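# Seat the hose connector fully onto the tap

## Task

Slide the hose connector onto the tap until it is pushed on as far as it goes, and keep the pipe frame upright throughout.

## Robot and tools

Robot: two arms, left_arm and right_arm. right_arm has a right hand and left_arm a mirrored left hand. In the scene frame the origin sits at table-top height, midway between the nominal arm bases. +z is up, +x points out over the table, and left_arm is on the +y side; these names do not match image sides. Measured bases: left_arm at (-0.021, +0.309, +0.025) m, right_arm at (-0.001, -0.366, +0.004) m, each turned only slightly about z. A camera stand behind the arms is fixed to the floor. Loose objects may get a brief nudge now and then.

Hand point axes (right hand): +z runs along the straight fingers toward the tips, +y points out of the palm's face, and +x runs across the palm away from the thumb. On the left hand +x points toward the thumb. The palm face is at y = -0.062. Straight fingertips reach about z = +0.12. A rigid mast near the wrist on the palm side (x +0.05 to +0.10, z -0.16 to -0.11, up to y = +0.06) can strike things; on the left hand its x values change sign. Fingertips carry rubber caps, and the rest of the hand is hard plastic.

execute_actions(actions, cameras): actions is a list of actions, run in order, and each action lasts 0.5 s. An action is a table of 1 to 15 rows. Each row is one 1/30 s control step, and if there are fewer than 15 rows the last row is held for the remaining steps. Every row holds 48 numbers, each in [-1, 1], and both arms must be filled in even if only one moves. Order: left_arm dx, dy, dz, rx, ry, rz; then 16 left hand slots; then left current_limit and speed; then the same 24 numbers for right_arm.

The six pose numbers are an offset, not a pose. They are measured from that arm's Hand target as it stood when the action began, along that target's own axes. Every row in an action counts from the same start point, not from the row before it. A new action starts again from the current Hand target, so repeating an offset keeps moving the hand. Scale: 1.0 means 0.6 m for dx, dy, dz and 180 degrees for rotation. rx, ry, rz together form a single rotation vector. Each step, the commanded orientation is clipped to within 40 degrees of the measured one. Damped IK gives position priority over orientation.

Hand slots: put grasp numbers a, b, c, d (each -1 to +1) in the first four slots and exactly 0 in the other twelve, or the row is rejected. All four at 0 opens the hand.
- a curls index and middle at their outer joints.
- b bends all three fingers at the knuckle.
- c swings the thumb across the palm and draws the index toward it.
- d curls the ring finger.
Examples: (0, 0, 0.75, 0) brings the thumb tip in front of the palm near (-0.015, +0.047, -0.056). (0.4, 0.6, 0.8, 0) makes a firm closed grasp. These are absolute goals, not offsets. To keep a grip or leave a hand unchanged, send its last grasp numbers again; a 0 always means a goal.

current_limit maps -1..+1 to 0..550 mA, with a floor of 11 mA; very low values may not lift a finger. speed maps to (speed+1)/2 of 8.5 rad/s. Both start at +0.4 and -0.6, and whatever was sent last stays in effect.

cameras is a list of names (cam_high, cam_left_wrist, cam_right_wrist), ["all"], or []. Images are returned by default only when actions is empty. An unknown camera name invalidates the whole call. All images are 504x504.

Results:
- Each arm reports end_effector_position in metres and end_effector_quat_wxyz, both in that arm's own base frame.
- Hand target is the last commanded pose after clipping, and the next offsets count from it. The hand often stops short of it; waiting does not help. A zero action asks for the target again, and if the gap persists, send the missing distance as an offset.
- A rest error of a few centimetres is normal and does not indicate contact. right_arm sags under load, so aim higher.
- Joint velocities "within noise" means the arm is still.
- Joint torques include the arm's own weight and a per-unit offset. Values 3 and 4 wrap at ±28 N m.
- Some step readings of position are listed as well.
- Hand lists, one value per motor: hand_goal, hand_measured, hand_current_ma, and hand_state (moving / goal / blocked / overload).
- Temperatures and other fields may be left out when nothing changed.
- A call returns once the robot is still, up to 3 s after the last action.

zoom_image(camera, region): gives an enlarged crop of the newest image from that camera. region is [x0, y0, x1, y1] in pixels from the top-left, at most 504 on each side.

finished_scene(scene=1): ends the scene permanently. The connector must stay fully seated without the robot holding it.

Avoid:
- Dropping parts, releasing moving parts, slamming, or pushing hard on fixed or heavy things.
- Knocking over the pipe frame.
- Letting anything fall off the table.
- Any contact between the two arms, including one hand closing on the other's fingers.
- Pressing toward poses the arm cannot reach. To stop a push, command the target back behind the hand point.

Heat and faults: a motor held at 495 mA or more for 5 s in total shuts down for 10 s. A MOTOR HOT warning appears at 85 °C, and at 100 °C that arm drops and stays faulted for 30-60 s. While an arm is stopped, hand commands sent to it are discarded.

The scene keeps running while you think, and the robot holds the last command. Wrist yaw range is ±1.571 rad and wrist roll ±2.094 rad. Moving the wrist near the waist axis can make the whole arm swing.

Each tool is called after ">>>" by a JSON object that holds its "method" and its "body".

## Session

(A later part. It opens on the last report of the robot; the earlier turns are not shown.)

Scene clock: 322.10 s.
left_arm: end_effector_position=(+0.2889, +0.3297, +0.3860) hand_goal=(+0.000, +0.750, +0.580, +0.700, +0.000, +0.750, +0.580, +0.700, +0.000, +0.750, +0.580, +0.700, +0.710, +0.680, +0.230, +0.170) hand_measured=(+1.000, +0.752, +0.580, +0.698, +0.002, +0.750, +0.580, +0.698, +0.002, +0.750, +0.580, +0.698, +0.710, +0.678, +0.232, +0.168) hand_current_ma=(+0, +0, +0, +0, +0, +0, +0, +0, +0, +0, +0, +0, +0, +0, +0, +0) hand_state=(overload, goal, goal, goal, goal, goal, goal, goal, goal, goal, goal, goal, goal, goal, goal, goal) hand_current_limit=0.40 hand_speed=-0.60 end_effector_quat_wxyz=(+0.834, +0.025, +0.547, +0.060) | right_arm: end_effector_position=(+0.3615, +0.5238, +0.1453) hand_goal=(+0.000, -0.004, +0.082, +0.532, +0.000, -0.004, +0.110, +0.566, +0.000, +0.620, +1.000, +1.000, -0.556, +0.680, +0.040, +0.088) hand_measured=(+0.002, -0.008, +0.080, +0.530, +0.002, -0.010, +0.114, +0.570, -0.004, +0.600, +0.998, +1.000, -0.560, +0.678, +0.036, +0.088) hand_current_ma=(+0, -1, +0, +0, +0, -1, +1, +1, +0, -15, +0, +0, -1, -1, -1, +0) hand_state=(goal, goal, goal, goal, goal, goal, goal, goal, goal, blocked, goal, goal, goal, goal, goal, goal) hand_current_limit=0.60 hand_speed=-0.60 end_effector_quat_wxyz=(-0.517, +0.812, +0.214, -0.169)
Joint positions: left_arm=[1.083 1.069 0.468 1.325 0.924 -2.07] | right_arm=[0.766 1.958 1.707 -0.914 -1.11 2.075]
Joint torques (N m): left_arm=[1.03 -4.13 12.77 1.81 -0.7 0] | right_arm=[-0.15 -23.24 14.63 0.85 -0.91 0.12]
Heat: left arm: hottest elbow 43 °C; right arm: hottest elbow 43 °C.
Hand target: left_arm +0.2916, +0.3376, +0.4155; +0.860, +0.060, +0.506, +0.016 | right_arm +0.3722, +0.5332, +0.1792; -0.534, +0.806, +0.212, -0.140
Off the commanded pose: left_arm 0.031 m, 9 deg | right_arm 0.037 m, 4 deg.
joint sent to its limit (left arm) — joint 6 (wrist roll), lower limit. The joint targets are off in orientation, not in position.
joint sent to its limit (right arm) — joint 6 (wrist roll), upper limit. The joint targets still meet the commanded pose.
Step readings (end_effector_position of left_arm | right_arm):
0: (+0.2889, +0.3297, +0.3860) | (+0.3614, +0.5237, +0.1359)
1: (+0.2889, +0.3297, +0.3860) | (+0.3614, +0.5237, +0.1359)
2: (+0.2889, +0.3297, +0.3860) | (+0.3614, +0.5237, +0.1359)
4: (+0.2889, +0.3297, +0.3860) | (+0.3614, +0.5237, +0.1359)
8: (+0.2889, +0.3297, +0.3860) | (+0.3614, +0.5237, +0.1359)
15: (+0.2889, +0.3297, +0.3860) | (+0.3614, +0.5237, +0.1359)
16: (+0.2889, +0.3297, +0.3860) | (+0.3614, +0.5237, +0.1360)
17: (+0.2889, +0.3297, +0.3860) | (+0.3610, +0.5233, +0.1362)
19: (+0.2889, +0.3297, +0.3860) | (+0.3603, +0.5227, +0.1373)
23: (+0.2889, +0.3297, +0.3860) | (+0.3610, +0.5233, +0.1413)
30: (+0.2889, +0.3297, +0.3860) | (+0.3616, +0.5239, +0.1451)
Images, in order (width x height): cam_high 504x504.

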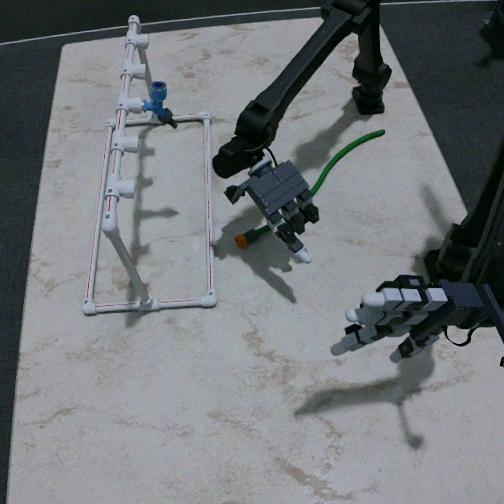

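>>> {"method": "execute_actions", "body": {"actions": [[[0,0,0,0,0,0,0,0,0,0,0,0,0,0,0,0,0,0,0,0,0,0,0.4,-0.6,0.122,0.095,-0.0157,0,0.0153,0.0065,0.25,0.35,0.76,-0.4,0,0,0,0,0,0,0,0,0,0,0,0,0.6,-0.6]]], "cameras": ["cam_high"]}}

>>> {"method": "zoom_image", "body": {"camera": "cam_high", "region": [190, 170, 310, 290]}}

Scene clock: 326.07 s.
left_arm: end_effector_position=(+0.2889, +0.3297, +0.3860) hand_goal=(+0.000, +0.750, +0.580, +0.700, +0.000, +0.750, +0.580, +0.700, +0.000, +0.750, +0.580, +0.700, +0.710, +0.680, +0.230, +0.170) hand_measured=(+1.000, +0.752, +0.580, +0.698, +0.002, +0.750, +0.580, +0.698, +0.002, +0.750, +0.580, +0.698, +0.710, +0.678, +0.232, +0.168) hand_current_ma=(+0, +0, +0, +0, +0, +0, +0, +0, +0, +0, +0, +0, +0, +0, +0, +0) hand_state=(overload, goal, goal, goal, goal, goal, goal, goal, goal, goal, goal, goal, goal, goal, goal, goal) hand_current_limit=0.40 hand_speed=-0.60 end_effector_quat_wxyz=(+0.834, +0.025, +0.547, +0.060) | right_arm: end_effector_position=(+0.4433, +0.5306, +0.1230) hand_goal=(+0.000, -0.004, +0.082, +0.532, +0.000, -0.004, +0.110, +0.566, +0.000, +0.620, +1.000, +1.000, -0.556, +0.680, +0.040, +0.088) hand_measured=(+0.002, -0.008, +0.080, +0.530, +0.002, -0.008, +0.114, +0.570, -0.002, +0.602, +0.998, +1.000, -0.558, +0.678, +0.038, +0.088) hand_current_ma=(+0, -1, +0, +0, +0, -1, +1, +1, +0, -12, +0, +0, +0, +0, -1, +0) hand_state=(goal, goal, goal, goal, goal, goal, goal, goal, goal, goal, goal, goal, goal, goal, goal, goal) hand_current_limit=0.60 hand_speed=-0.60 end_effector_quat_wxyz=(-0.532, +0.814, +0.193, -0.134)
Joint positions: left_arm=[1.083 1.069 0.468 1.325 0.924 -2.07] | right_arm=[0.69 2.103 1.877 -0.897 -1.113 2.075]
Joint torques (N m): left_arm=[1.08 -4.13 12.77 1.81 -0.7 -0.01] | right_arm=[0.03 -21.77 14.6 1.01 -0.91 0.1]
Heat: left arm: hottest elbow 43 °C; right arm: hottest elbow 43 °C.
Hand target: left_arm +0.2916, +0.3376, +0.4155; +0.860, +0.060, +0.506, +0.016 | right_arm +0.4512, +0.5423, +0.1306; -0.537, +0.812, +0.191, -0.126
Off the commanded pose: left_arm 0.031 m, 9 deg | right_arm 0.016 m, 1 deg.
joint sent to its limit (left arm) — joint 6 (wrist roll), lower limit. The joint targets are off in orientation, not in position.
joint sent to its limit (right arm) — joint 6 (wrist roll), upper limit. The joint targets still meet the commanded pose.
Step readings (end_effector_position of left_arm | right_arm):
0: (+0.2889, +0.3297, +0.3860) | (+0.3615, +0.5238, +0.1453)
1: (+0.2889, +0.3297, +0.3860) | (+0.3619, +0.5239, +0.1456)
2: (+0.2889, +0.3297, +0.3860) | (+0.3652, +0.5234, +0.1464)
4: (+0.2889, +0.3297, +0.3860) | (+0.3749, +0.5277, +0.1492)
8: (+0.2889, +0.3297, +0.3860) | (+0.4140, +0.5320, +0.1472)
15: (+0.2889, +0.3297, +0.3860) | (+0.4444, +0.5225, +0.1220)
Images, in order (width x height): cam_high 504x504.

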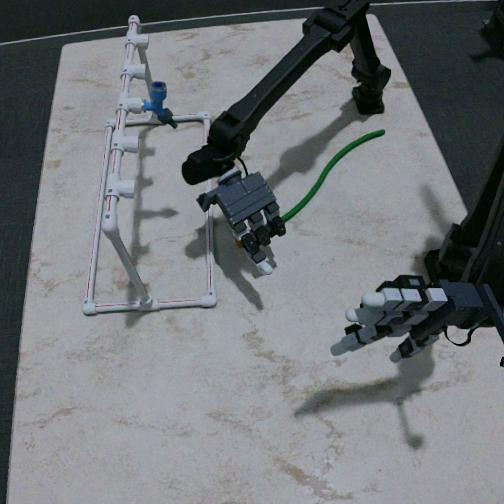

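Scaled by 4.200 from the camera's 504x504 image, which has a finer 720x720 frame.

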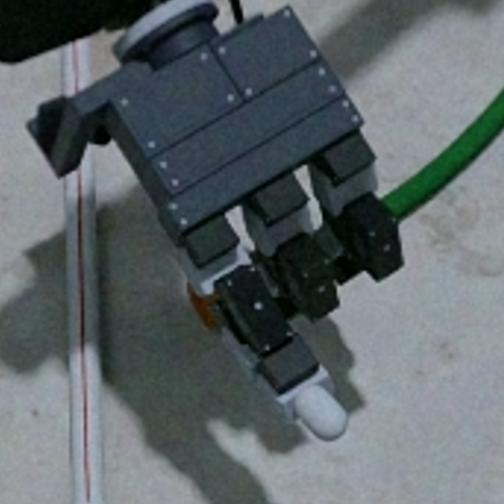

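>>> {"method": "execute_actions", "body": {"actions": [[[0,0,0,0,0,0,0,0,0,0,0,0,0,0,0,0,0,0,0,0,0,0,0.4,-0.6,-0.002,0.088,0.048,0,0,0,0.25,0.35,0.76,-0.4,0,0,0,0,0,0,0,0,0,0,0,0,0.6,-0.6]]], "cameras": ["cam_high"]}}

>>> {"method": "zoom_image", "body": {"camera": "cam_high", "region": [190, 170, 310, 290]}}

Scene clock: 328.10 s.
left_arm: end_effector_position=(+0.2889, +0.3297, +0.3860) hand_goal=(+0.000, +0.750, +0.580, +0.700, +0.000, +0.750, +0.580, +0.700, +0.000, +0.750, +0.580, +0.700, +0.710, +0.680, +0.230, +0.170) hand_measured=(+1.000, +0.752, +0.580, +0.698, +0.002, +0.750, +0.580, +0.698, +0.002, +0.750, +0.580, +0.698, +0.710, +0.678, +0.232, +0.168) hand_current_ma=(+0, +0, +0, +0, +0, +0, +0, +0, +0, +0, +0, +0, +0, +0, +0, +0) hand_state=(overload, goal, goal, goal, goal, goal, goal, goal, goal, goal, goal, goal, goal, goal, goal, goal) hand_current_limit=0.40 hand_speed=-0.60 end_effector_quat_wxyz=(+0.834, +0.025, +0.547, +0.060) | right_arm: end_effector_position=(+0.4493, +0.5410, +0.0848) hand_goal=(+0.000, -0.004, +0.082, +0.532, +0.000, -0.004, +0.110, +0.566, +0.000, +0.620, +1.000, +1.000, -0.556, +0.680, +0.040, +0.088) hand_measured=(+0.002, -0.008, +0.080, +0.530, +0.002, -0.008, +0.114, +0.570, -0.002, +0.602, +0.998, +1.000, -0.558, +0.678, +0.038, +0.088) hand_current_ma=(+0, -1, +0, +0, +0, -1, +1, +1, +0, -12, +0, +0, +0, +0, -1, +0) hand_state=(goal, goal, goal, goal, goal, goal, goal, goal, goal, goal, goal, goal, goal, goal, goal, goal) hand_current_limit=0.60 hand_speed=-0.60 end_effector_quat_wxyz=(-0.536, +0.810, +0.201, -0.127)
Joint positions: left_arm=[1.083 1.069 0.468 1.325 0.924 -2.07] | right_arm=[0.696 2.152 1.855 -0.802 -1.112 2.076]
Joint torques (N m): left_arm=[1.03 -4.13 12.75 1.81 -0.71 -0.01] | right_arm=[0.67 -21.07 10.47 2.13 -0.78 0.1]
Heat: left arm: hottest elbow 43 °C; right arm: hottest elbow 44 °C.
Hand target: left_arm +0.2916, +0.3376, +0.4155; +0.860, +0.060, +0.506, +0.016 | right_arm +0.4475, +0.5472, +0.0708; -0.538, +0.812, +0.191, -0.126
Off the commanded pose: left_arm 0.031 m, 9 deg | right_arm 0.015 m, 1 deg.
joint sent to its limit (left arm) — joint 6 (wrist roll), lower limit. The joint targets are off in orientation, not in position.
joint sent to its limit (right arm) — joint 6 (wrist roll), upper limit. The joint targets still meet the commanded pose.
Step readings (end_effector_position of left_arm | right_arm):
0: (+0.2889, +0.3297, +0.3860) | (+0.4433, +0.5306, +0.1230)
1: (+0.2889, +0.3297, +0.3860) | (+0.4434, +0.5307, +0.1230)
2: (+0.2889, +0.3297, +0.3860) | (+0.4441, +0.5312, +0.1229)
4: (+0.2889, +0.3297, +0.3860) | (+0.4482, +0.5356, +0.1216)
8: (+0.2889, +0.3297, +0.3860) | (+0.4512, +0.5412, +0.1117)
15: (+0.2889, +0.3297, +0.3860) | (+0.4493, +0.5406, +0.0876)
Images, in order (width x height): cam_high 504x504.

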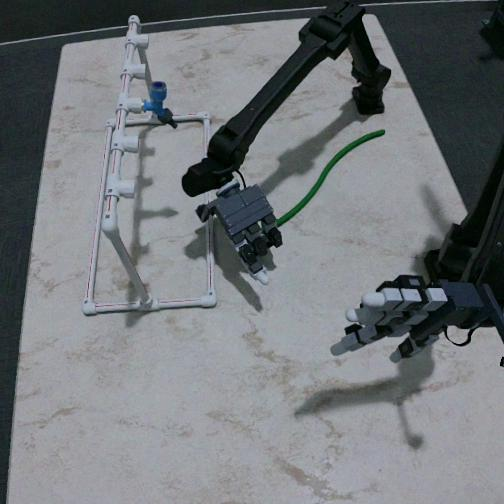

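Scaled by 4.200 from the camera's 504x504 image, which has a finer 720x720 frame.

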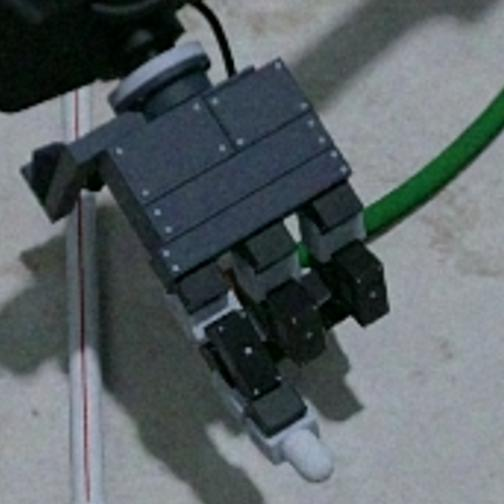

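>>> {"method": "execute_actions", "body": {"actions": [[[0,0,0,0,0,0,0,0,0,0,0,0,0,0,0,0,0,0,0,0,0,0,0.4,-0.6,-0.0075,0.025,0.022,0,0,0,0.25,0.35,0.76,-0.4,0,0,0,0,0,0,0,0,0,0,0,0,0.6,-0.6]]], "cameras": ["cam_high"]}}

>>> {"method": "zoom_image", "body": {"camera": "cam_high", "region": [190, 180, 290, 280]}}

Scene clock: 332.47 s.
left_arm: end_effector_position=(+0.2889, +0.3297, +0.3860) hand_goal=(+0.000, +0.750, +0.580, +0.700, +0.000, +0.750, +0.580, +0.700, +0.000, +0.750, +0.580, +0.700, +0.710, +0.680, +0.230, +0.170) hand_measured=(+1.000, +0.752, +0.580, +0.698, +0.002, +0.750, +0.580, +0.698, +0.002, +0.750, +0.580, +0.698, +0.710, +0.678, +0.232, +0.168) hand_current_ma=(+0, +0, +0, +0, +0, +0, +0, +0, +0, +0, +0, +0, +0, +0, +0, +0) hand_state=(overload, goal, goal, goal, goal, goal, goal, goal, goal, goal, goal, goal, goal, goal, goal, goal) hand_current_limit=0.40 hand_speed=-0.60 end_effector_quat_wxyz=(+0.834, +0.025, +0.547, +0.060) | right_arm: end_effector_position=(+0.4430, +0.5476, +0.0733) hand_goal=(+0.000, -0.004, +0.082, +0.532, +0.000, -0.004, +0.110, +0.566, +0.000, +0.620, +1.000, +1.000, -0.556, +0.680, +0.040, +0.088) hand_measured=(+0.002, -0.008, +0.080, +0.530, +0.002, -0.008, +0.114, +0.570, -0.002, +0.602, +0.998, +1.000, -0.558, +0.678, +0.038, +0.088) hand_current_ma=(+0, -1, +0, +0, +0, -1, +1, +1, +0, -12, +0, +0, +0, +0, -1, +0) hand_state=(goal, goal, goal, goal, goal, goal, goal, goal, goal, goal, goal, goal, goal, goal, goal, goal) hand_current_limit=0.60 hand_speed=-0.60 end_effector_quat_wxyz=(-0.536, +0.808, +0.210, -0.125)
Joint positions: left_arm=[1.083 1.069 0.468 1.325 0.924 -2.07] | right_arm=[0.71 2.158 1.832 -0.762 -1.11 2.076]
Joint torques (N m): left_arm=[1.03 -4.13 12.77 1.81 -0.71 -0.01] | right_arm=[0.73 -21.07 9.73 2.21 -0.74 0.1]
Heat: left arm: hottest elbow 43 °C; right arm: hottest elbow 44 °C.
Hand target: left_arm +0.2916, +0.3376, +0.4155; +0.860, +0.060, +0.506, +0.016 | right_arm +0.4408, +0.5506, +0.0518; -0.537, +0.812, +0.191, -0.126
Off the commanded pose: left_arm 0.031 m, 9 deg | right_arm 0.022 m, 2 deg.
joint sent to its limit (left arm) — joint 6 (wrist roll), lower limit. The joint targets are off in orientation, not in position.
joint sent to its limit (right arm) — joint 6 (wrist roll), upper limit. The joint targets still meet the commanded pose.
Step readings (end_effector_position of left_arm | right_arm):
0: (+0.2889, +0.3297, +0.3860) | (+0.4493, +0.5410, +0.0848)
1: (+0.2889, +0.3297, +0.3860) | (+0.4495, +0.5411, +0.0849)
2: (+0.2889, +0.3297, +0.3860) | (+0.4497, +0.5416, +0.0845)
4: (+0.2889, +0.3297, +0.3860) | (+0.4502, +0.5430, +0.0831)
8: (+0.2889, +0.3297, +0.3860) | (+0.4470, +0.5445, +0.0779)
15: (+0.2889, +0.3297, +0.3860) | (+0.4444, +0.5461, +0.0732)
Images, in order (width x height): cam_high 504x504.

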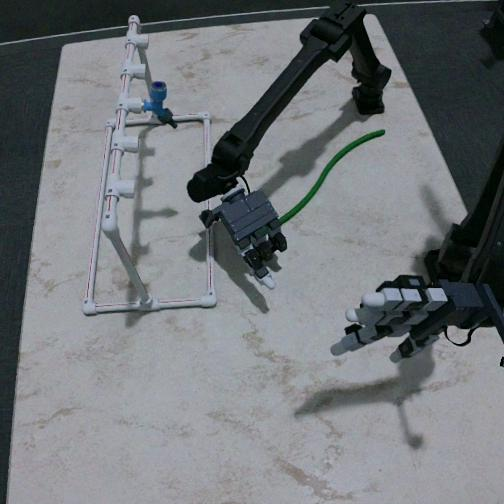

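Scaled by 5.040 from the camera's 504x504 image, which has a finer 720x720 frame.

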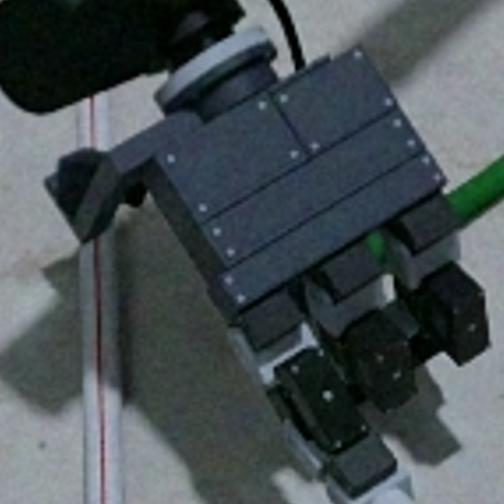

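>>> {"method": "execute_actions", "body": {"actions": [[[0,0,0,0,0,0,0,0,0,0,0,0,0,0,0,0,0,0,0,0,0,0,0.4,-0.6,-0.001,0.015,0.003,0,0,0,0.25,0.35,0.76,-0.4,0,0,0,0,0,0,0,0,0,0,0,0,0.6,-0.6]]]}}

>>> {"method": "execute_actions", "body": {"actions": [[[0,0,0,0,0,0,0,0,0,0,0,0,0,0,0,0,0,0,0,0,0,0,0.4,-0.6,0,0,0,0,0,0,0.28,0.42,0.79,-0.4,0,0,0,0,0,0,0,0,0,0,0,0,0.65,-0.7]]], "cameras": ["cam_high"]}}

>>> {"method": "zoom_image", "body": {"camera": "cam_high", "region": [190, 180, 290, 280]}}

Scene clock: 333.77 s.
left_arm: end_effector_position=(+0.2889, +0.3297, +0.3860) hand_goal=(+0.000, +0.750, +0.580, +0.700, +0.000, +0.750, +0.580, +0.700, +0.000, +0.750, +0.580, +0.700, +0.710, +0.680, +0.230, +0.170) hand_measured=(+1.000, +0.752, +0.580, +0.698, +0.002, +0.750, +0.580, +0.698, +0.002, +0.750, +0.580, +0.698, +0.710, +0.678, +0.232, +0.168) hand_current_ma=(+0, +0, +0, +0, +0, +0, +0, +0, +0, +0, +0, +0, +0, +0, +0, +0) hand_state=(overload, goal, goal, goal, goal, goal, goal, goal, goal, goal, goal, goal, goal, goal, goal, goal) hand_current_limit=0.40 hand_speed=-0.60 end_effector_quat_wxyz=(+0.834, +0.025, +0.547, +0.060) | right_arm: end_effector_position=(+0.4426, +0.5473, +0.0658) hand_goal=(+0.000, -0.004, +0.082, +0.532, +0.000, -0.004, +0.110, +0.566, +0.000, +0.620, +1.000, +1.000, -0.556, +0.680, +0.040, +0.088) hand_measured=(+0.002, -0.008, +0.080, +0.530, +0.002, -0.008, +0.114, +0.570, -0.002, +0.602, +0.998, +1.000, -0.558, +0.678, +0.040, +0.088) hand_current_ma=(+0, -1, +0, +0, +0, -1, +1, +1, +0, -12, +0, +0, +0, +0, +0, +0) hand_state=(goal, goal, goal, goal, goal, goal, goal, goal, goal, goal, goal, goal, goal, goal, goal, goal) hand_current_limit=0.60 hand_speed=-0.60 end_effector_quat_wxyz=(-0.537, +0.808, +0.211, -0.124)
Joint positions: left_arm=[1.083 1.069 0.468 1.325 0.924 -2.07] | right_arm=[0.71 2.162 1.819 -0.741 -1.11 2.076]
Joint torques (N m): left_arm=[1.03 -4.13 12.77 1.81 -0.71 -0.01] | right_arm=[-1.14 -20.95 9.51 2.19 -0.76 0.09]
Heat: left arm: hottest elbow 43 °C; right arm: hottest elbow 44 °C.
Hand target: left_arm +0.2916, +0.3376, +0.4155; +0.860, +0.060, +0.506, +0.016 | right_arm +0.4411, +0.5487, +0.0427; -0.537, +0.812, +0.191, -0.126
Off the commanded pose: left_arm 0.031 m, 9 deg | right_arm 0.023 m, 2 deg.
joint sent to its limit (left arm) — joint 6 (wrist roll), lower limit. The joint targets are off in orientation, not in position.
joint sent to its limit (right arm) — joint 6 (wrist roll), upper limit. The joint targets still meet the commanded pose.
Step readings (end_effector_position of left_arm | right_arm):
0: (+0.2889, +0.3297, +0.3860) | (+0.4430, +0.5476, +0.0733)
1: (+0.2889, +0.3297, +0.3860) | (+0.4430, +0.5476, +0.0733)
2: (+0.2889, +0.3297, +0.3860) | (+0.4432, +0.5478, +0.0731)
4: (+0.2889, +0.3297, +0.3860) | (+0.4436, +0.5481, +0.0722)
8: (+0.2889, +0.3297, +0.3860) | (+0.4432, +0.5478, +0.0699)
15: (+0.2889, +0.3297, +0.3860) | (+0.4431, +0.5477, +0.0682)

Scene clock: 334.47 s.
left_arm: end_effector_position=(+0.2889, +0.3297, +0.3860) hand_goal=(+0.000, +0.750, +0.580, +0.700, +0.000, +0.750, +0.580, +0.700, +0.000, +0.750, +0.580, +0.700, +0.710, +0.680, +0.230, +0.170) hand_measured=(+1.000, +0.752, +0.580, +0.698, +0.002, +0.750, +0.580, +0.698, +0.002, +0.750, +0.580, +0.698, +0.710, +0.678, +0.232, +0.168) hand_current_ma=(+0, +0, +0, +0, +0, +0, +0, +0, +0, +0, +0, +0, +0, +0, +0, +0) hand_state=(overload, goal, goal, goal, goal, goal, goal, goal, goal, goal, goal, goal, goal, goal, goal, goal) hand_current_limit=0.40 hand_speed=-0.60 end_effector_quat_wxyz=(+0.834, +0.025, +0.547, +0.060) | right_arm: end_effector_position=(+0.4426, +0.5473, +0.0656) hand_goal=(+0.000, -0.106, +0.060, +0.518, +0.000, -0.134, +0.048, +0.532, +0.000, +0.526, +1.000, +1.000, -0.604, +0.680, +0.032, +0.094) hand_measured=(+0.002, -0.098, +0.066, +0.522, +0.000, -0.108, +0.056, +0.536, -0.002, +0.520, +0.998, +1.000, -0.598, +0.680, +0.042, +0.098) hand_current_ma=(+0, +3, +1, +1, +0, +24, +3, +1, +0, -2, +0, +0, +2, +0, +6, +1) hand_state=(goal, goal, goal, goal, goal, blocked, goal, goal, goal, goal, goal, goal, goal, goal, goal, goal) hand_current_limit=0.65 hand_speed=-0.70 end_effector_quat_wxyz=(-0.537, +0.808, +0.210, -0.124)
Joint positions: left_arm=[1.083 1.069 0.468 1.325 0.924 -2.07] | right_arm=[0.71 2.163 1.819 -0.741 -1.11 2.076]
Joint torques (N m): left_arm=[0.97 -4.13 12.77 1.81 -0.71 -0.01] | right_arm=[0.15 -20.89 9.57 2.19 -0.75 0.09]
Heat: left arm: hottest elbow 43 °C; right arm: hottest elbow 44 °C.
Hand target: left_arm +0.2916, +0.3376, +0.4155; +0.860, +0.060, +0.506, +0.016 | right_arm +0.4411, +0.5487, +0.0427; -0.537, +0.812, +0.191, -0.126
Off the commanded pose: left_arm 0.031 m, 9 deg | right_arm 0.023 m, 2 deg.
joint sent to its limit (left arm) — joint 6 (wrist roll), lower limit. The joint targets are off in orientation, not in position.
joint sent to its limit (right arm) — joint 6 (wrist roll), upper limit. The joint targets still meet the commanded pose.
Step readings (end_effector_position of left_arm | right_arm):
0: (+0.2889, +0.3297, +0.3860) | (+0.4426, +0.5473, +0.0658)
1: (+0.2889, +0.3297, +0.3860) | (+0.4426, +0.5473, +0.0658)
2: (+0.2889, +0.3297, +0.3860) | (+0.4426, +0.5473, +0.0658)
4: (+0.2889, +0.3297, +0.3860) | (+0.4426, +0.5473, +0.0658)
8: (+0.2889, +0.3297, +0.3860) | (+0.4426, +0.5473, +0.0656)
15: (+0.2889, +0.3297, +0.3860) | (+0.4426, +0.5473, +0.0656)
Images, in order (width x height): cam_high 504x504.

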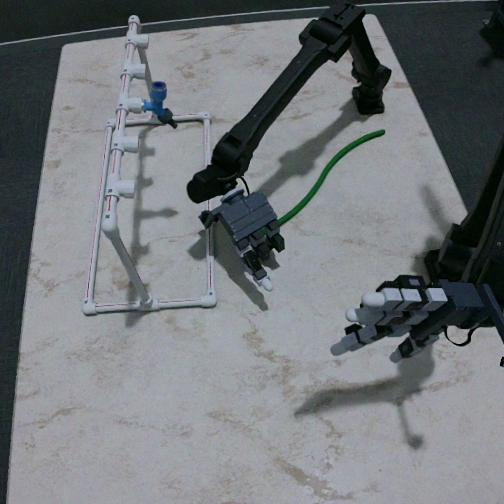

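Scaled by 5.040 from the camera's 504x504 image, which has a finer 720x720 frame.

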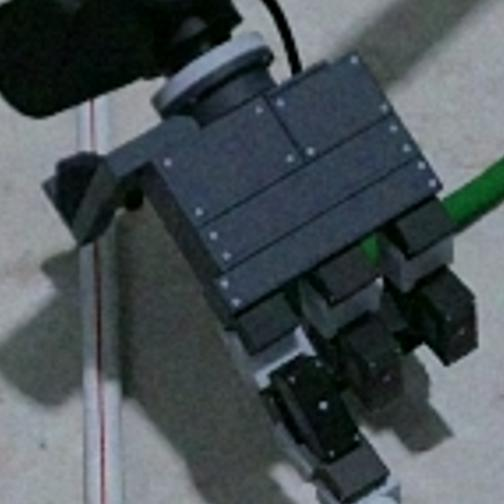

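>>> {"method": "execute_actions", "body": {"actions": [[[0,0,0,0,0,0,0,0,0,0,0,0,0,0,0,0,0,0,0,0,0,0,0.4,-0.6,0,0.003,0.0012,0,0,0,0.3,0.5,0.8,-0.4,0,0,0,0,0,0,0,0,0,0,0,0,0.65,-0.7]]]}}

>>> {"method": "execute_actions", "body": {"actions": [[[0,0,0,0,0,0,0,0,0,0,0,0,0,0,0,0,0,0,0,0,0,0,0.4,-0.6,0,0.003,0.0012,0,0,0,0.32,0.56,0.82,-0.4,0,0,0,0,0,0,0,0,0,0,0,0,0.7,-0.7]]], "cameras": ["cam_high"]}}

>>> {"method": "zoom_image", "body": {"camera": "cam_high", "region": [190, 180, 290, 280]}}

Scene clock: 335.63 s.
left_arm: end_effector_position=(+0.2889, +0.3297, +0.3860) hand_goal=(+0.000, +0.750, +0.580, +0.700, +0.000, +0.750, +0.580, +0.700, +0.000, +0.750, +0.580, +0.700, +0.710, +0.680, +0.230, +0.170) hand_measured=(+1.000, +0.752, +0.580, +0.698, +0.002, +0.750, +0.580, +0.698, +0.002, +0.750, +0.580, +0.698, +0.710, +0.678, +0.232, +0.168) hand_current_ma=(+0, +0, +0, +0, +0, +0, +0, +0, +0, +0, +0, +0, +0, +0, +0, +0) hand_state=(overload, goal, goal, goal, goal, goal, goal, goal, goal, goal, goal, goal, goal, goal, goal, goal) hand_current_limit=0.40 hand_speed=-0.60 end_effector_quat_wxyz=(+0.834, +0.025, +0.547, +0.060) | right_arm: end_effector_position=(+0.4428, +0.5474, +0.0656) hand_goal=(+0.000, -0.214, +0.060, +0.516, +0.000, -0.280, +0.000, +0.506, +0.000, +0.410, +1.000, +1.000, -0.620, +0.680, +0.030, +0.106) hand_measured=(+0.004, -0.198, +0.068, +0.522, -0.004, -0.192, +0.040, +0.526, -0.002, +0.404, +0.998, +1.000, -0.604, +0.680, +0.072, +0.126) hand_current_ma=(+1, +10, +2, +1, -1, +182, +45, +14, +0, -2, +0, +0, +9, +0, +74, +23) hand_state=(goal, goal, goal, goal, goal, blocked, blocked, blocked, goal, goal, goal, goal, goal, goal, blocked, blocked) hand_current_limit=0.65 hand_speed=-0.70 end_effector_quat_wxyz=(-0.537, +0.808, +0.211, -0.123)
Joint positions: left_arm=[1.083 1.069 0.468 1.325 0.924 -2.07] | right_arm=[0.71 2.163 1.819 -0.739 -1.11 2.076]
Joint torques (N m): left_arm=[1.03 -4.13 12.75 1.81 -0.71 -0.01] | right_arm=[0.26 -20.89 9.39 2.28 -0.73 0.09]
Heat: left arm: hottest elbow 43 °C; right arm: hottest elbow 43 °C.
Hand target: left_arm +0.2916, +0.3376, +0.4155; +0.860, +0.060, +0.506, +0.016 | right_arm +0.4411, +0.5487, +0.0408; -0.537, +0.812, +0.191, -0.126
Off the commanded pose: left_arm 0.031 m, 9 deg | right_arm 0.025 m, 2 deg.
joint sent to its limit (left arm) — joint 6 (wrist roll), lower limit. The joint targets are off in orientation, not in position.
joint sent to its limit (right arm) — joint 6 (wrist roll), upper limit. The joint targets still meet the commanded pose.
Step readings (end_effector_position of left_arm | right_arm):
0: (+0.2889, +0.3297, +0.3860) | (+0.4426, +0.5473, +0.0656)
1: (+0.2889, +0.3297, +0.3860) | (+0.4426, +0.5473, +0.0656)
2: (+0.2889, +0.3297, +0.3860) | (+0.4426, +0.5473, +0.0656)
4: (+0.2889, +0.3297, +0.3860) | (+0.4426, +0.5473, +0.0656)
8: (+0.2889, +0.3297, +0.3860) | (+0.4427, +0.5474, +0.0656)
15: (+0.2889, +0.3297, +0.3860) | (+0.4428, +0.5474, +0.0656)

Scene clock: 336.33 s.
left_arm: end_effector_position=(+0.2889, +0.3297, +0.3860) hand_goal=(+0.000, +0.750, +0.580, +0.700, +0.000, +0.750, +0.580, +0.700, +0.000, +0.750, +0.580, +0.700, +0.710, +0.680, +0.230, +0.170) hand_measured=(+1.000, +0.752, +0.580, +0.698, +0.002, +0.750, +0.580, +0.698, +0.002, +0.750, +0.580, +0.698, +0.710, +0.678, +0.232, +0.168) hand_current_ma=(+0, +0, +0, +0, +0, +0, +0, +0, +0, +0, +0, +0, +0, +0, +0, +0) hand_state=(overload, goal, goal, goal, goal, goal, goal, goal, goal, goal, goal, goal, goal, goal, goal, goal) hand_current_limit=0.40 hand_speed=-0.60 end_effector_quat_wxyz=(+0.834, +0.025, +0.547, +0.060) | right_arm: end_effector_position=(+0.4430, +0.5480, +0.0652) hand_goal=(+0.000, -0.300, +0.050, +0.508, +0.000, -0.390, -0.044, +0.482, +0.000, +0.328, +1.000, +1.000, -0.652, +0.680, +0.026, +0.112) hand_measured=(+0.002, -0.294, +0.054, +0.510, -0.004, -0.380, -0.038, +0.486, -0.002, +0.322, +0.998, +1.000, -0.640, +0.682, +0.036, +0.118) hand_current_ma=(+0, +2, +1, +0, -1, +4, +2, +1, +0, -2, +0, +0, +5, +0, +7, +2) hand_state=(goal, goal, goal, goal, goal, goal, goal, goal, goal, goal, goal, goal, goal, goal, goal, goal) hand_current_limit=0.70 hand_speed=-0.70 end_effector_quat_wxyz=(-0.538, +0.807, +0.211, -0.122)
Joint positions: left_arm=[1.083 1.069 0.468 1.325 0.924 -2.07] | right_arm=[0.71 2.163 1.817 -0.734 -1.11 2.076]
Joint torques (N m): left_arm=[0.97 -4.13 12.77 1.81 -0.71 -0.01] | right_arm=[0.09 -20.78 9.29 2.22 -0.68 0.07]
Heat: left arm: hottest elbow 43 °C; right arm: hottest elbow 43 °C.
Hand target: left_arm +0.2916, +0.3376, +0.4155; +0.860, +0.060, +0.506, +0.016 | right_arm +0.4410, +0.5487, +0.0388; -0.537, +0.812, +0.191, -0.126
Off the commanded pose: left_arm 0.031 m, 9 deg | right_arm 0.026 m, 2 deg.
joint sent to its limit (left arm) — joint 6 (wrist roll), lower limit. The joint targets are off in orientation, not in position.
joint sent to its limit (right arm) — joint 6 (wrist roll), upper limit. The joint targets still meet the commanded pose.
Step readings (end_effector_position of left_arm | right_arm):
0: (+0.2889, +0.3297, +0.3860) | (+0.4428, +0.5474, +0.0656)
1: (+0.2889, +0.3297, +0.3860) | (+0.4428, +0.5474, +0.0656)
2: (+0.2889, +0.3297, +0.3860) | (+0.4427, +0.5475, +0.0657)
4: (+0.2889, +0.3297, +0.3860) | (+0.4430, +0.5477, +0.0657)
8: (+0.2889, +0.3297, +0.3860) | (+0.4431, +0.5482, +0.0658)
15: (+0.2889, +0.3297, +0.3860) | (+0.4430, +0.5481, +0.0653)
Images, in order (width x height): cam_high 504x504.

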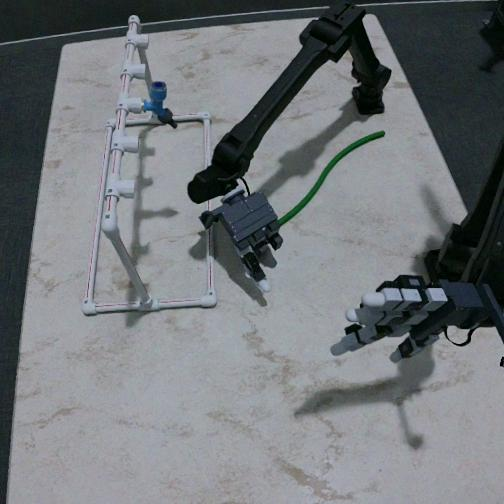

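Scaled by 5.040 from the camera's 504x504 image, which has a finer 720x720 frame.

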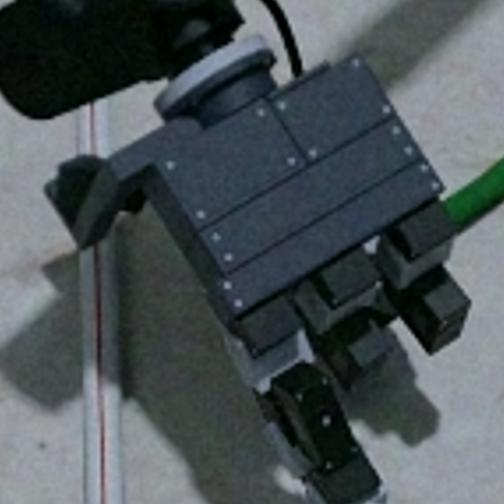

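>>> {"method": "execute_actions", "body": {"actions": [[[0,0,0,0,0,0,0,0,0,0,0,0,0,0,0,0,0,0,0,0,0,0,0.4,-0.6,0,0,0,0,0,0,0.25,0.35,0.76,-0.4,0,0,0,0,0,0,0,0,0,0,0,0,0.6,-0.6]],[[0,0,0,0,0,0,0,0,0,0,0,0,0,0,0,0,0,0,0,0,0,0,0.4,-0.6,0,-0.138,-0.06,0,0,0,0.25,0.35,0.76,-0.4,0,0,0,0,0,0,0,0,0,0,0,0,0.6,-0.6]]]}}

>>> {"method": "execute_actions", "body": {"actions": [[[0,0,0,0,0,0,0,0,0,0,0,0,0,0,0,0,0,0,0,0,0,0,0.4,-0.6,-0.12,0,0,0,0,0,0.25,0.35,0.76,-0.4,0,0,0,0,0,0,0,0,0,0,0,0,0.6,-0.6]]], "cameras": ["cam_high"]}}

>>> {"method": "zoom_image", "body": {"camera": "cam_high", "region": [200, 190, 300, 290]}}

Scene clock: 338.27 s.
left_arm: end_effector_position=(+0.2889, +0.3297, +0.3860) hand_goal=(+0.000, +0.750, +0.580, +0.700, +0.000, +0.750, +0.580, +0.700, +0.000, +0.750, +0.580, +0.700, +0.710, +0.680, +0.230, +0.170) hand_measured=(+1.000, +0.752, +0.580, +0.698, +0.002, +0.750, +0.580, +0.698, +0.002, +0.750, +0.580, +0.698, +0.710, +0.678, +0.232, +0.168) hand_current_ma=(+0, +0, +0, +0, +0, +0, +0, +0, +0, +0, +0, +0, +0, +0, +0, +0) hand_state=(overload, goal, goal, goal, goal, goal, goal, goal, goal, goal, goal, goal, goal, goal, goal, goal) hand_current_limit=0.40 hand_speed=-0.60 end_effector_quat_wxyz=(+0.834, +0.025, +0.547, +0.060) | right_arm: end_effector_position=(+0.4319, +0.5350, +0.0937) hand_goal=(+0.000, -0.004, +0.082, +0.532, +0.000, -0.004, +0.110, +0.566, +0.000, +0.620, +1.000, +1.000, -0.556, +0.680, +0.040, +0.088) hand_measured=(+0.002, -0.010, +0.080, +0.530, -0.004, -0.010, +0.108, +0.564, -0.002, +0.600, +0.998, +1.000, -0.558, +0.682, +0.040, +0.090) hand_current_ma=(+0, -2, +0, +0, -1, -2, +0, +0, +0, -15, +0, +0, +0, +0, +0, +1) hand_state=(goal, goal, goal, goal, goal, goal, goal, goal, goal, goal, goal, goal, goal, goal, goal, goal) hand_current_limit=0.60 hand_speed=-0.60 end_effector_quat_wxyz=(-0.522, +0.817, +0.187, -0.155)
Joint positions: left_arm=[1.083 1.069 0.468 1.325 0.924 -2.07] | right_arm=[0.705 2.14 1.863 -0.89 -1.113 2.079]
Joint torques (N m): left_arm=[1.03 -4.13 12.77 1.81 -0.71 -0.01] | right_arm=[0.5 -25.82 14.6 0.95 -0.78 0.08]
Heat: left arm: hottest elbow 43 °C; right arm: hottest elbow 43 °C.
Hand target: left_arm +0.2916, +0.3376, +0.4155; +0.860, +0.060, +0.506, +0.016 | right_arm +0.4415, +0.5479, +0.1290; -0.537, +0.812, +0.191, -0.126
Off the commanded pose: left_arm 0.031 m, 9 deg | right_arm 0.039 m, 4 deg.
joint sent to its limit (left arm) — joint 6 (wrist roll), lower limit. The joint targets are off in orientation, not in position.
joint sent to its limit (right arm) — joint 6 (wrist roll), upper limit. The joint targets still meet the commanded pose.
Step readings (end_effector_position of left_arm | right_arm):
0: (+0.2889, +0.3297, +0.3860) | (+0.4430, +0.5480, +0.0652)
1: (+0.2889, +0.3297, +0.3860) | (+0.4430, +0.5480, +0.0652)
2: (+0.2889, +0.3297, +0.3860) | (+0.4429, +0.5480, +0.0652)
4: (+0.2889, +0.3297, +0.3860) | (+0.4425, +0.5481, +0.0657)
8: (+0.2889, +0.3297, +0.3860) | (+0.4443, +0.5471, +0.0707)
15: (+0.2889, +0.3297, +0.3860) | (+0.4461, +0.5480, +0.0774)
16: (+0.2889, +0.3297, +0.3860) | (+0.4462, +0.5480, +0.0777)
17: (+0.2889, +0.3297, +0.3860) | (+0.4456, +0.5474, +0.0793)
19: (+0.2889, +0.3297, +0.3860) | (+0.4429, +0.5445, +0.0833)
23: (+0.2889, +0.3297, +0.3860) | (+0.4357, +0.5383, +0.0906)
30: (+0.2889, +0.3297, +0.3860) | (+0.4324, +0.5354, +0.0935)

Scene clock: 339.20 s.
left_arm: end_effector_position=(+0.2889, +0.3297, +0.3860) hand_goal=(+0.000, +0.750, +0.580, +0.700, +0.000, +0.750, +0.580, +0.700, +0.000, +0.750, +0.580, +0.700, +0.710, +0.680, +0.230, +0.170) hand_measured=(+1.000, +0.752, +0.580, +0.698, +0.002, +0.750, +0.580, +0.698, +0.002, +0.750, +0.580, +0.698, +0.710, +0.678, +0.232, +0.168) hand_current_ma=(+0, +0, +0, +0, +0, +0, +0, +0, +0, +0, +0, +0, +0, +0, +0, +0) hand_state=(overload, goal, goal, goal, goal, goal, goal, goal, goal, goal, goal, goal, goal, goal, goal, goal) hand_current_limit=0.40 hand_speed=-0.60 end_effector_quat_wxyz=(+0.834, +0.025, +0.547, +0.060) | right_arm: end_effector_position=(+0.3744, +0.5146, +0.1253) hand_goal=(+0.000, -0.004, +0.082, +0.532, +0.000, -0.004, +0.110, +0.566, +0.000, +0.620, +1.000, +1.000, -0.556, +0.680, +0.040, +0.088) hand_measured=(+0.002, -0.008, +0.080, +0.530, -0.004, -0.008, +0.108, +0.564, -0.002, +0.602, +0.998, +1.000, -0.558, +0.682, +0.040, +0.090) hand_current_ma=(+0, -1, +0, +0, +0, -1, +0, +0, +0, -13, +0, +0, +0, +0, +0, +1) hand_state=(goal, goal, goal, goal, goal, goal, goal, goal, goal, goal, goal, goal, goal, goal, goal, goal) hand_current_limit=0.60 hand_speed=-0.60 end_effector_quat_wxyz=(-0.525, +0.811, +0.212, -0.147)
Joint positions: left_arm=[1.083 1.069 0.468 1.325 0.924 -2.07] | right_arm=[0.742 1.952 1.64 -0.815 -1.105 2.079]
Joint torques (N m): left_arm=[1.03 -4.13 12.77 1.8 -0.7 -0.01] | right_arm=[-0.5 -22.59 9.69 2.04 -0.74 0.06]
Heat: left arm: hottest elbow 43 °C; right arm: hottest elbow 43 °C.
Hand target: left_arm +0.2916, +0.3376, +0.4155; +0.860, +0.060, +0.506, +0.016 | right_arm +0.3768, +0.5159, +0.1292; -0.537, +0.812, +0.191, -0.126
Off the commanded pose: left_arm 0.031 m, 9 deg | right_arm 0.005 m, 4 deg.
joint sent to its limit (left arm) — joint 6 (wrist roll), lower limit. The joint targets are off in orientation, not in position.
joint sent to its limit (right arm) — joint 6 (wrist roll), upper limit. The joint targets are off in orientation, not in position.
Step readings (end_effector_position of left_arm | right_arm):
0: (+0.2889, +0.3297, +0.3860) | (+0.4319, +0.5350, +0.0937)
1: (+0.2889, +0.3297, +0.3860) | (+0.4319, +0.5350, +0.0942)
2: (+0.2889, +0.3297, +0.3860) | (+0.4303, +0.5339, +0.0943)
4: (+0.2889, +0.3297, +0.3860) | (+0.4198, +0.5261, +0.0947)
8: (+0.2889, +0.3297, +0.3860) | (+0.3885, +0.5102, +0.1048)
15: (+0.2889, +0.3297, +0.3860) | (+0.3767, +0.5164, +0.1289)
Images, in order (width x height): cam_high 504x504.

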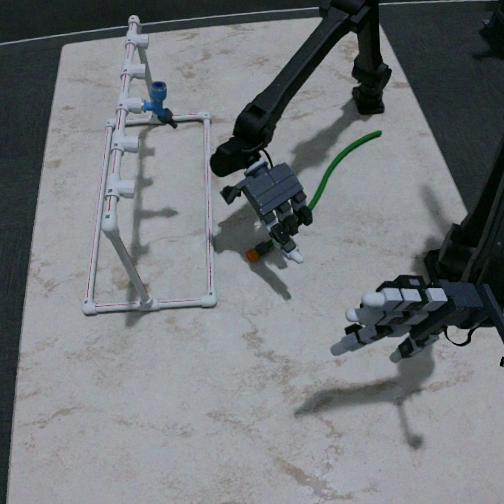

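Scaled by 5.040 from the camera's 504x504 image, which has a finer 720x720 frame.

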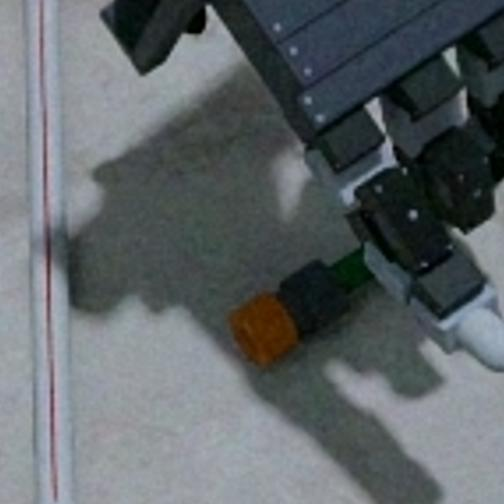

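>>> {"method": "execute_actions", "body": {"actions": [[[0,0,0,0,0,0,0,0,0,0,0,0,0,0,0,0,0,0,0,0,0,0,0.4,-0.6,0.1237,-0.0087,0.074,0,-0.0102,-0.0043,0.5,0.1,0.75,0.8,0,0,0,0,0,0,0,0,0,0,0,0,0.6,-0.4]]], "cameras": ["cam_high"]}}

>>> {"method": "zoom_image", "body": {"camera": "cam_high", "region": [190, 180, 310, 300]}}

Scene clock: 344.27 s.
left_arm: end_effector_position=(+0.2889, +0.3297, +0.3860) hand_goal=(+0.000, +0.750, +0.580, +0.700, +0.000, +0.750, +0.580, +0.700, +0.000, +0.750, +0.580, +0.700, +0.710, +0.680, +0.230, +0.170) hand_measured=(+1.000, +0.752, +0.580, +0.698, +0.002, +0.750, +0.580, +0.698, +0.002, +0.750, +0.580, +0.698, +0.710, +0.678, +0.232, +0.168) hand_current_ma=(+0, +0, +0, +0, +0, +0, +0, +0, +0, +0, +0, +0, +0, +0, +0, +0) hand_state=(overload, goal, goal, goal, goal, goal, goal, goal, goal, goal, goal, goal, goal, goal, goal, goal) hand_current_limit=0.40 hand_speed=-0.60 end_effector_quat_wxyz=(+0.834, +0.025, +0.547, +0.060) | right_arm: end_effector_position=(+0.4168, +0.5763, +0.1127) hand_goal=(+0.000, +0.482, -0.332, +0.246, +0.000, +0.610, -0.240, +0.200, +0.000, +0.478, -0.700, -0.210, -0.514, +0.680, +0.042, +0.002) hand_measured=(+0.002, +0.470, -0.328, +0.250, -0.002, +0.594, -0.238, +0.204, -0.002, +0.472, -0.694, -0.206, -0.516, +0.682, +0.040, +0.004) hand_current_ma=(+0, -6, +1, +1, +0, -10, +0, +1, +0, -2, +1, +1, +0, +0, +0, +1) hand_state=(goal, goal, goal, goal, goal, goal, goal, goal, goal, goal, goal, goal, goal, goal, goal, goal) hand_current_limit=0.60 hand_speed=-0.40 end_effector_quat_wxyz=(-0.525, +0.807, +0.225, -0.148)
Joint positions: left_arm=[1.083 1.069 0.468 1.325 0.924 -2.07] | right_arm=[0.766 2.161 1.949 -0.9 -1.103 2.08]
Joint torques (N m): left_arm=[1.03 -4.13 12.77 1.8 -0.7 -0.01] | right_arm=[0.32 -22.59 14.75 0.9 -0.84 0.06]
Heat: left arm: hottest elbow 44 °C; right arm: hottest elbow 43 °C.
Hand target: left_arm +0.2916, +0.3376, +0.4155; +0.860, +0.060, +0.506, +0.016 | right_arm +0.4244, +0.5872, +0.1166; -0.535, +0.808, +0.205, -0.135
Off the commanded pose: left_arm 0.031 m, 9 deg | right_arm 0.014 m, 3 deg.
joint sent to its limit (left arm) — joint 6 (wrist roll), lower limit. The joint targets are off in orientation, not in position.
joint sent to its limit (right arm) — joint 6 (wrist roll), upper limit. The joint targets are off in orientation, not in position.
Step readings (end_effector_position of left_arm | right_arm):
0: (+0.2889, +0.3297, +0.3860) | (+0.3744, +0.5146, +0.1253)
1: (+0.2889, +0.3297, +0.3860) | (+0.3744, +0.5146, +0.1253)
2: (+0.2889, +0.3297, +0.3860) | (+0.3756, +0.5157, +0.1255)
4: (+0.2889, +0.3297, +0.3860) | (+0.3854, +0.5277, +0.1272)
8: (+0.2889, +0.3297, +0.3860) | (+0.4124, +0.5589, +0.1255)
15: (+0.2889, +0.3297, +0.3860) | (+0.4164, +0.5718, +0.1089)
Images, in order (width x height): cam_high 504x504.

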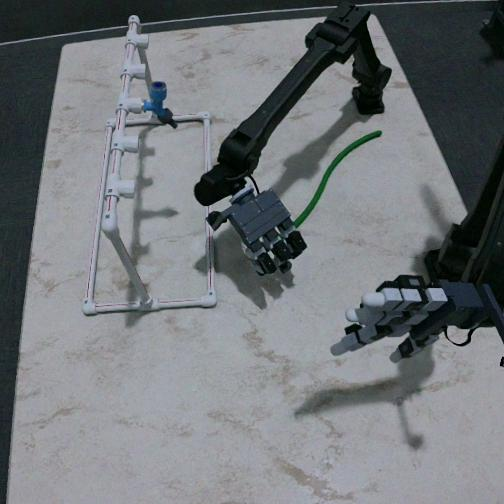

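Scaled by 4.200 from the camera's 504x504 image, which has a finer 720x720 frame.

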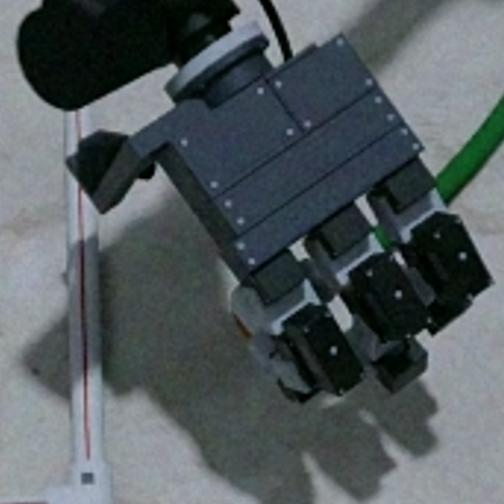

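>>> {"method": "execute_actions", "body": {"actions": [[[0,0,0,0,0,0,0,0,0,0,0,0,0,0,0,0,0,0,0,0,0,0,0.4,-0.6,-0.0045,0.08,0.035,0,0,0,0.5,0.1,0.75,0.8,0,0,0,0,0,0,0,0,0,0,0,0,0.6,-0.4]],[[0,0,0,0,0,0,0,0,0,0,0,0,0,0,0,0,0,0,0,0,0,0,0.4,-0.6,0,0.033,0.0147,0,0,0,0.5,0.1,0.75,0.8,0,0,0,0,0,0,0,0,0,0,0,0,0.6,-0.4]]], "cameras": ["cam_high"]}}

>>> {"method": "zoom_image", "body": {"camera": "cam_high", "region": [190, 190, 310, 310]}}

Scene clock: 347.10 s.
left_arm: end_effector_position=(+0.2889, +0.3297, +0.3860) hand_goal=(+0.000, +0.750, +0.580, +0.700, +0.000, +0.750, +0.580, +0.700, +0.000, +0.750, +0.580, +0.700, +0.710, +0.680, +0.230, +0.170) hand_measured=(+1.000, +0.752, +0.580, +0.698, +0.002, +0.750, +0.580, +0.698, +0.002, +0.750, +0.580, +0.698, +0.710, +0.678, +0.232, +0.168) hand_current_ma=(+0, +0, +0, +0, +0, +0, +0, +0, +0, +0, +0, +0, +0, +0, +0, +0) hand_state=(overload, goal, goal, goal, goal, goal, goal, goal, goal, goal, goal, goal, goal, goal, goal, goal) hand_current_limit=0.40 hand_speed=-0.60 end_effector_quat_wxyz=(+0.834, +0.025, +0.547, +0.060) | right_arm: end_effector_position=(+0.4239, +0.5830, +0.0640) hand_goal=(+0.000, +0.482, -0.332, +0.246, +0.000, +0.610, -0.240, +0.200, +0.000, +0.478, -0.700, -0.210, -0.514, +0.680, +0.042, +0.002) hand_measured=(+0.002, +0.470, -0.328, +0.250, -0.002, +0.594, -0.238, +0.204, -0.002, +0.472, -0.694, -0.206, -0.516, +0.682, +0.042, +0.004) hand_current_ma=(+0, -6, +1, +1, +0, -10, +0, +1, +0, -2, +1, +1, +0, +0, +0, +1) hand_state=(goal, goal, goal, goal, goal, goal, goal, goal, goal, goal, goal, goal, goal, goal, goal, goal) hand_current_limit=0.60 hand_speed=-0.40 end_effector_quat_wxyz=(-0.529, +0.805, +0.230, -0.140)
Joint positions: left_arm=[1.083 1.069 0.468 1.325 0.924 -2.07] | right_arm=[0.766 2.214 1.907 -0.783 -1.102 2.08]
Joint torques (N m): left_arm=[1.03 -4.19 12.75 1.81 -0.7 -0.01] | right_arm=[0.15 -21.66 9.92 2.26 -0.78 0.05]
Heat: left arm: hottest elbow 44 °C; right arm: hottest elbow 43 °C.
Hand target: left_arm +0.2916, +0.3376, +0.4155; +0.860, +0.060, +0.506, +0.016 | right_arm +0.4215, +0.5868, +0.0424; -0.535, +0.808, +0.205, -0.135
Off the commanded pose: left_arm 0.031 m, 9 deg | right_arm 0.022 m, 3 deg.
joint sent to its limit (left arm) — joint 6 (wrist roll), lower limit. The joint targets are off in orientation, not in position.
joint sent to its limit (right arm) — joint 6 (wrist roll), upper limit. The joint targets are off in orientation, not in position.
Step readings (end_effector_position of left_arm | right_arm):
0: (+0.2889, +0.3297, +0.3860) | (+0.4168, +0.5763, +0.1127)
1: (+0.2889, +0.3297, +0.3860) | (+0.4168, +0.5763, +0.1127)
2: (+0.2889, +0.3297, +0.3860) | (+0.4171, +0.5765, +0.1125)
4: (+0.2889, +0.3297, +0.3860) | (+0.4204, +0.5797, +0.1115)
8: (+0.2889, +0.3297, +0.3860) | (+0.4238, +0.5830, +0.1035)
15: (+0.2889, +0.3297, +0.3860) | (+0.4226, +0.5817, +0.0835)
16: (+0.2889, +0.3297, +0.3860) | (+0.4226, +0.5817, +0.0821)
17: (+0.2889, +0.3297, +0.3860) | (+0.4229, +0.5820, +0.0807)
19: (+0.2889, +0.3297, +0.3860) | (+0.4237, +0.5828, +0.0780)
23: (+0.2889, +0.3297, +0.3860) | (+0.4242, +0.5832, +0.0715)
30: (+0.2889, +0.3297, +0.3860) | (+0.4240, +0.5830, +0.0642)
Images, in order (width x height): cam_high 504x504.

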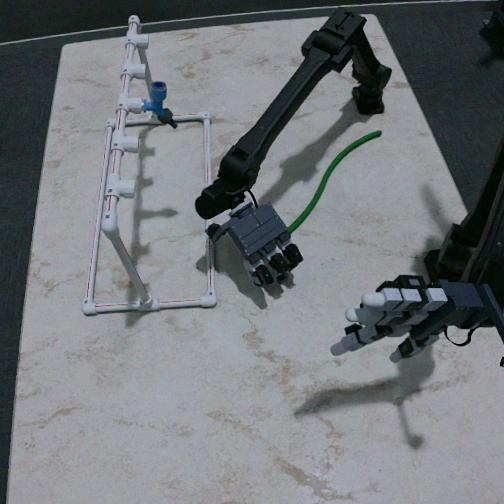

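Scaled by 4.200 from the camera's 504x504 image, which has a finer 720x720 frame.

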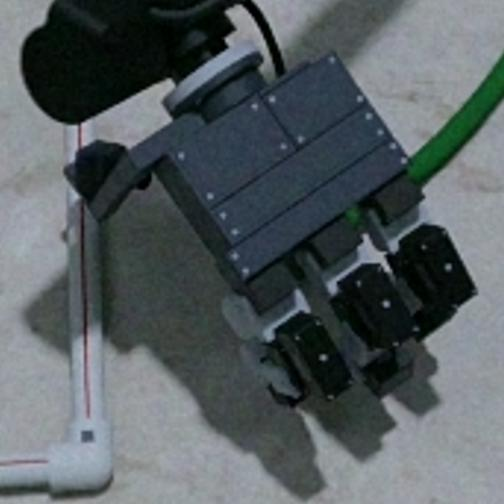

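>>> {"method": "execute_actions", "body": {"actions": [[[0,0,0,0,0,0,0,0,0,0,0,0,0,0,0,0,0,0,0,0,0,0,0.4,-0.6,0,0.02,0.01,0,0,0,0.47,0.18,0.77,0.8,0,0,0,0,0,0,0,0,0,0,0,0,0.65,-0.6]],[[0,0,0,0,0,0,0,0,0,0,0,0,0,0,0,0,0,0,0,0,0,0,0.4,-0.6,0,0,0,0,0,0,0.45,0.25,0.79,0.8,0,0,0,0,0,0,0,0,0,0,0,0,0.65,-0.6]]], "cameras": ["cam_high"]}}

>>> {"method": "zoom_image", "body": {"camera": "cam_high", "region": [190, 190, 310, 310]}}

Scene clock: 348.63 s.
left_arm: end_effector_position=(+0.2889, +0.3297, +0.3860) hand_goal=(+0.000, +0.750, +0.580, +0.700, +0.000, +0.750, +0.580, +0.700, +0.000, +0.750, +0.580, +0.700, +0.710, +0.680, +0.230, +0.170) hand_measured=(+1.000, +0.752, +0.580, +0.698, +0.002, +0.750, +0.580, +0.698, +0.002, +0.750, +0.580, +0.698, +0.710, +0.678, +0.232, +0.168) hand_current_ma=(+0, +0, +0, +0, +0, +0, +0, +0, +0, +0, +0, +0, +0, +0, +0, +0) hand_state=(overload, goal, goal, goal, goal, goal, goal, goal, goal, goal, goal, goal, goal, goal, goal, goal) hand_current_limit=0.40 hand_speed=-0.60 end_effector_quat_wxyz=(+0.834, +0.025, +0.547, +0.060) | right_arm: end_effector_position=(+0.4253, +0.5840, +0.0524) hand_goal=(+0.000, +0.262, -0.264, +0.322, +0.000, +0.360, -0.190, +0.284, +0.000, +0.258, -0.700, -0.174, -0.588, +0.680, +0.032, +0.034) hand_measured=(+0.002, +0.260, -0.266, +0.320, -0.002, +0.358, -0.192, +0.282, -0.002, +0.258, -0.694, -0.176, -0.586, +0.682, +0.034, +0.032) hand_current_ma=(+0, +0, +0, +0, +0, +0, +0, +0, +0, +0, +1, +0, +0, +0, +1, +0) hand_state=(goal, goal, goal, goal, goal, goal, goal, goal, goal, goal, goal, goal, goal, goal, goal, goal) hand_current_limit=0.65 hand_speed=-0.60 end_effector_quat_wxyz=(-0.530, +0.804, +0.231, -0.138)
Joint positions: left_arm=[1.083 1.069 0.468 1.325 0.924 -2.07] | right_arm=[0.766 2.227 1.898 -0.757 -1.101 2.08]
Joint torques (N m): left_arm=[0.97 -4.19 12.77 1.81 -0.71 -0.01] | right_arm=[1.38 -21.83 9.72 2.19 -0.79 0.05]
Heat: left arm: hottest elbow 44 °C; right arm: hottest elbow 43 °C.
Hand target: left_arm +0.2916, +0.3376, +0.4155; +0.860, +0.060, +0.506, +0.016 | right_arm +0.4212, +0.5876, +0.0293; -0.535, +0.808, +0.205, -0.135
Off the commanded pose: left_arm 0.031 m, 9 deg | right_arm 0.024 m, 3 deg.
joint sent to its limit (left arm) — joint 6 (wrist roll), lower limit. The joint targets are off in orientation, not in position.
joint sent to its limit (right arm) — joint 6 (wrist roll), upper limit. The joint targets are off in orientation, not in position.
Step readings (end_effector_position of left_arm | right_arm):
0: (+0.2889, +0.3297, +0.3860) | (+0.4239, +0.5830, +0.0640)
1: (+0.2889, +0.3297, +0.3860) | (+0.4240, +0.5830, +0.0640)
2: (+0.2889, +0.3297, +0.3860) | (+0.4245, +0.5835, +0.0641)
4: (+0.2889, +0.3297, +0.3860) | (+0.4254, +0.5844, +0.0637)
8: (+0.2889, +0.3297, +0.3860) | (+0.4256, +0.5845, +0.0603)
15: (+0.2889, +0.3297, +0.3860) | (+0.4253, +0.5840, +0.0532)
16: (+0.2889, +0.3297, +0.3860) | (+0.4252, +0.5840, +0.0527)
17: (+0.2889, +0.3297, +0.3860) | (+0.4252, +0.5840, +0.0524)
19: (+0.2889, +0.3297, +0.3860) | (+0.4252, +0.5840, +0.0524)
23: (+0.2889, +0.3297, +0.3860) | (+0.4253, +0.5840, +0.0524)
30: (+0.2889, +0.3297, +0.3860) | (+0.4253, +0.5840, +0.0524)
Images, in order (width x height): cam_high 504x504.

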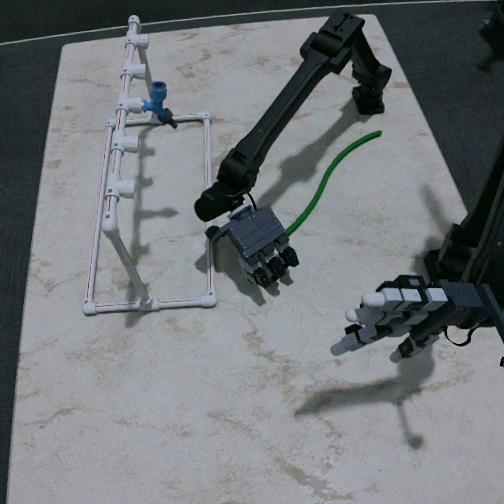

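Scaled by 4.200 from the camera's 504x504 image, which has a finer 720x720 frame.

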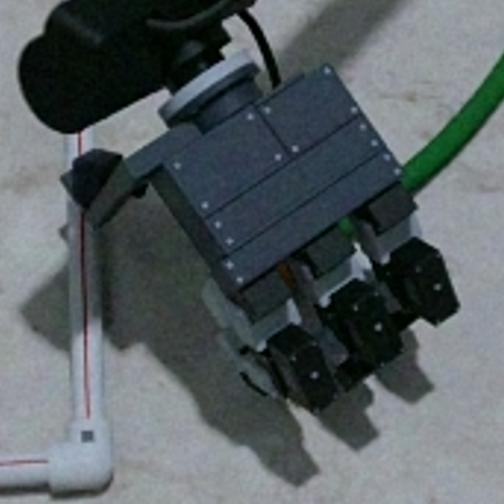

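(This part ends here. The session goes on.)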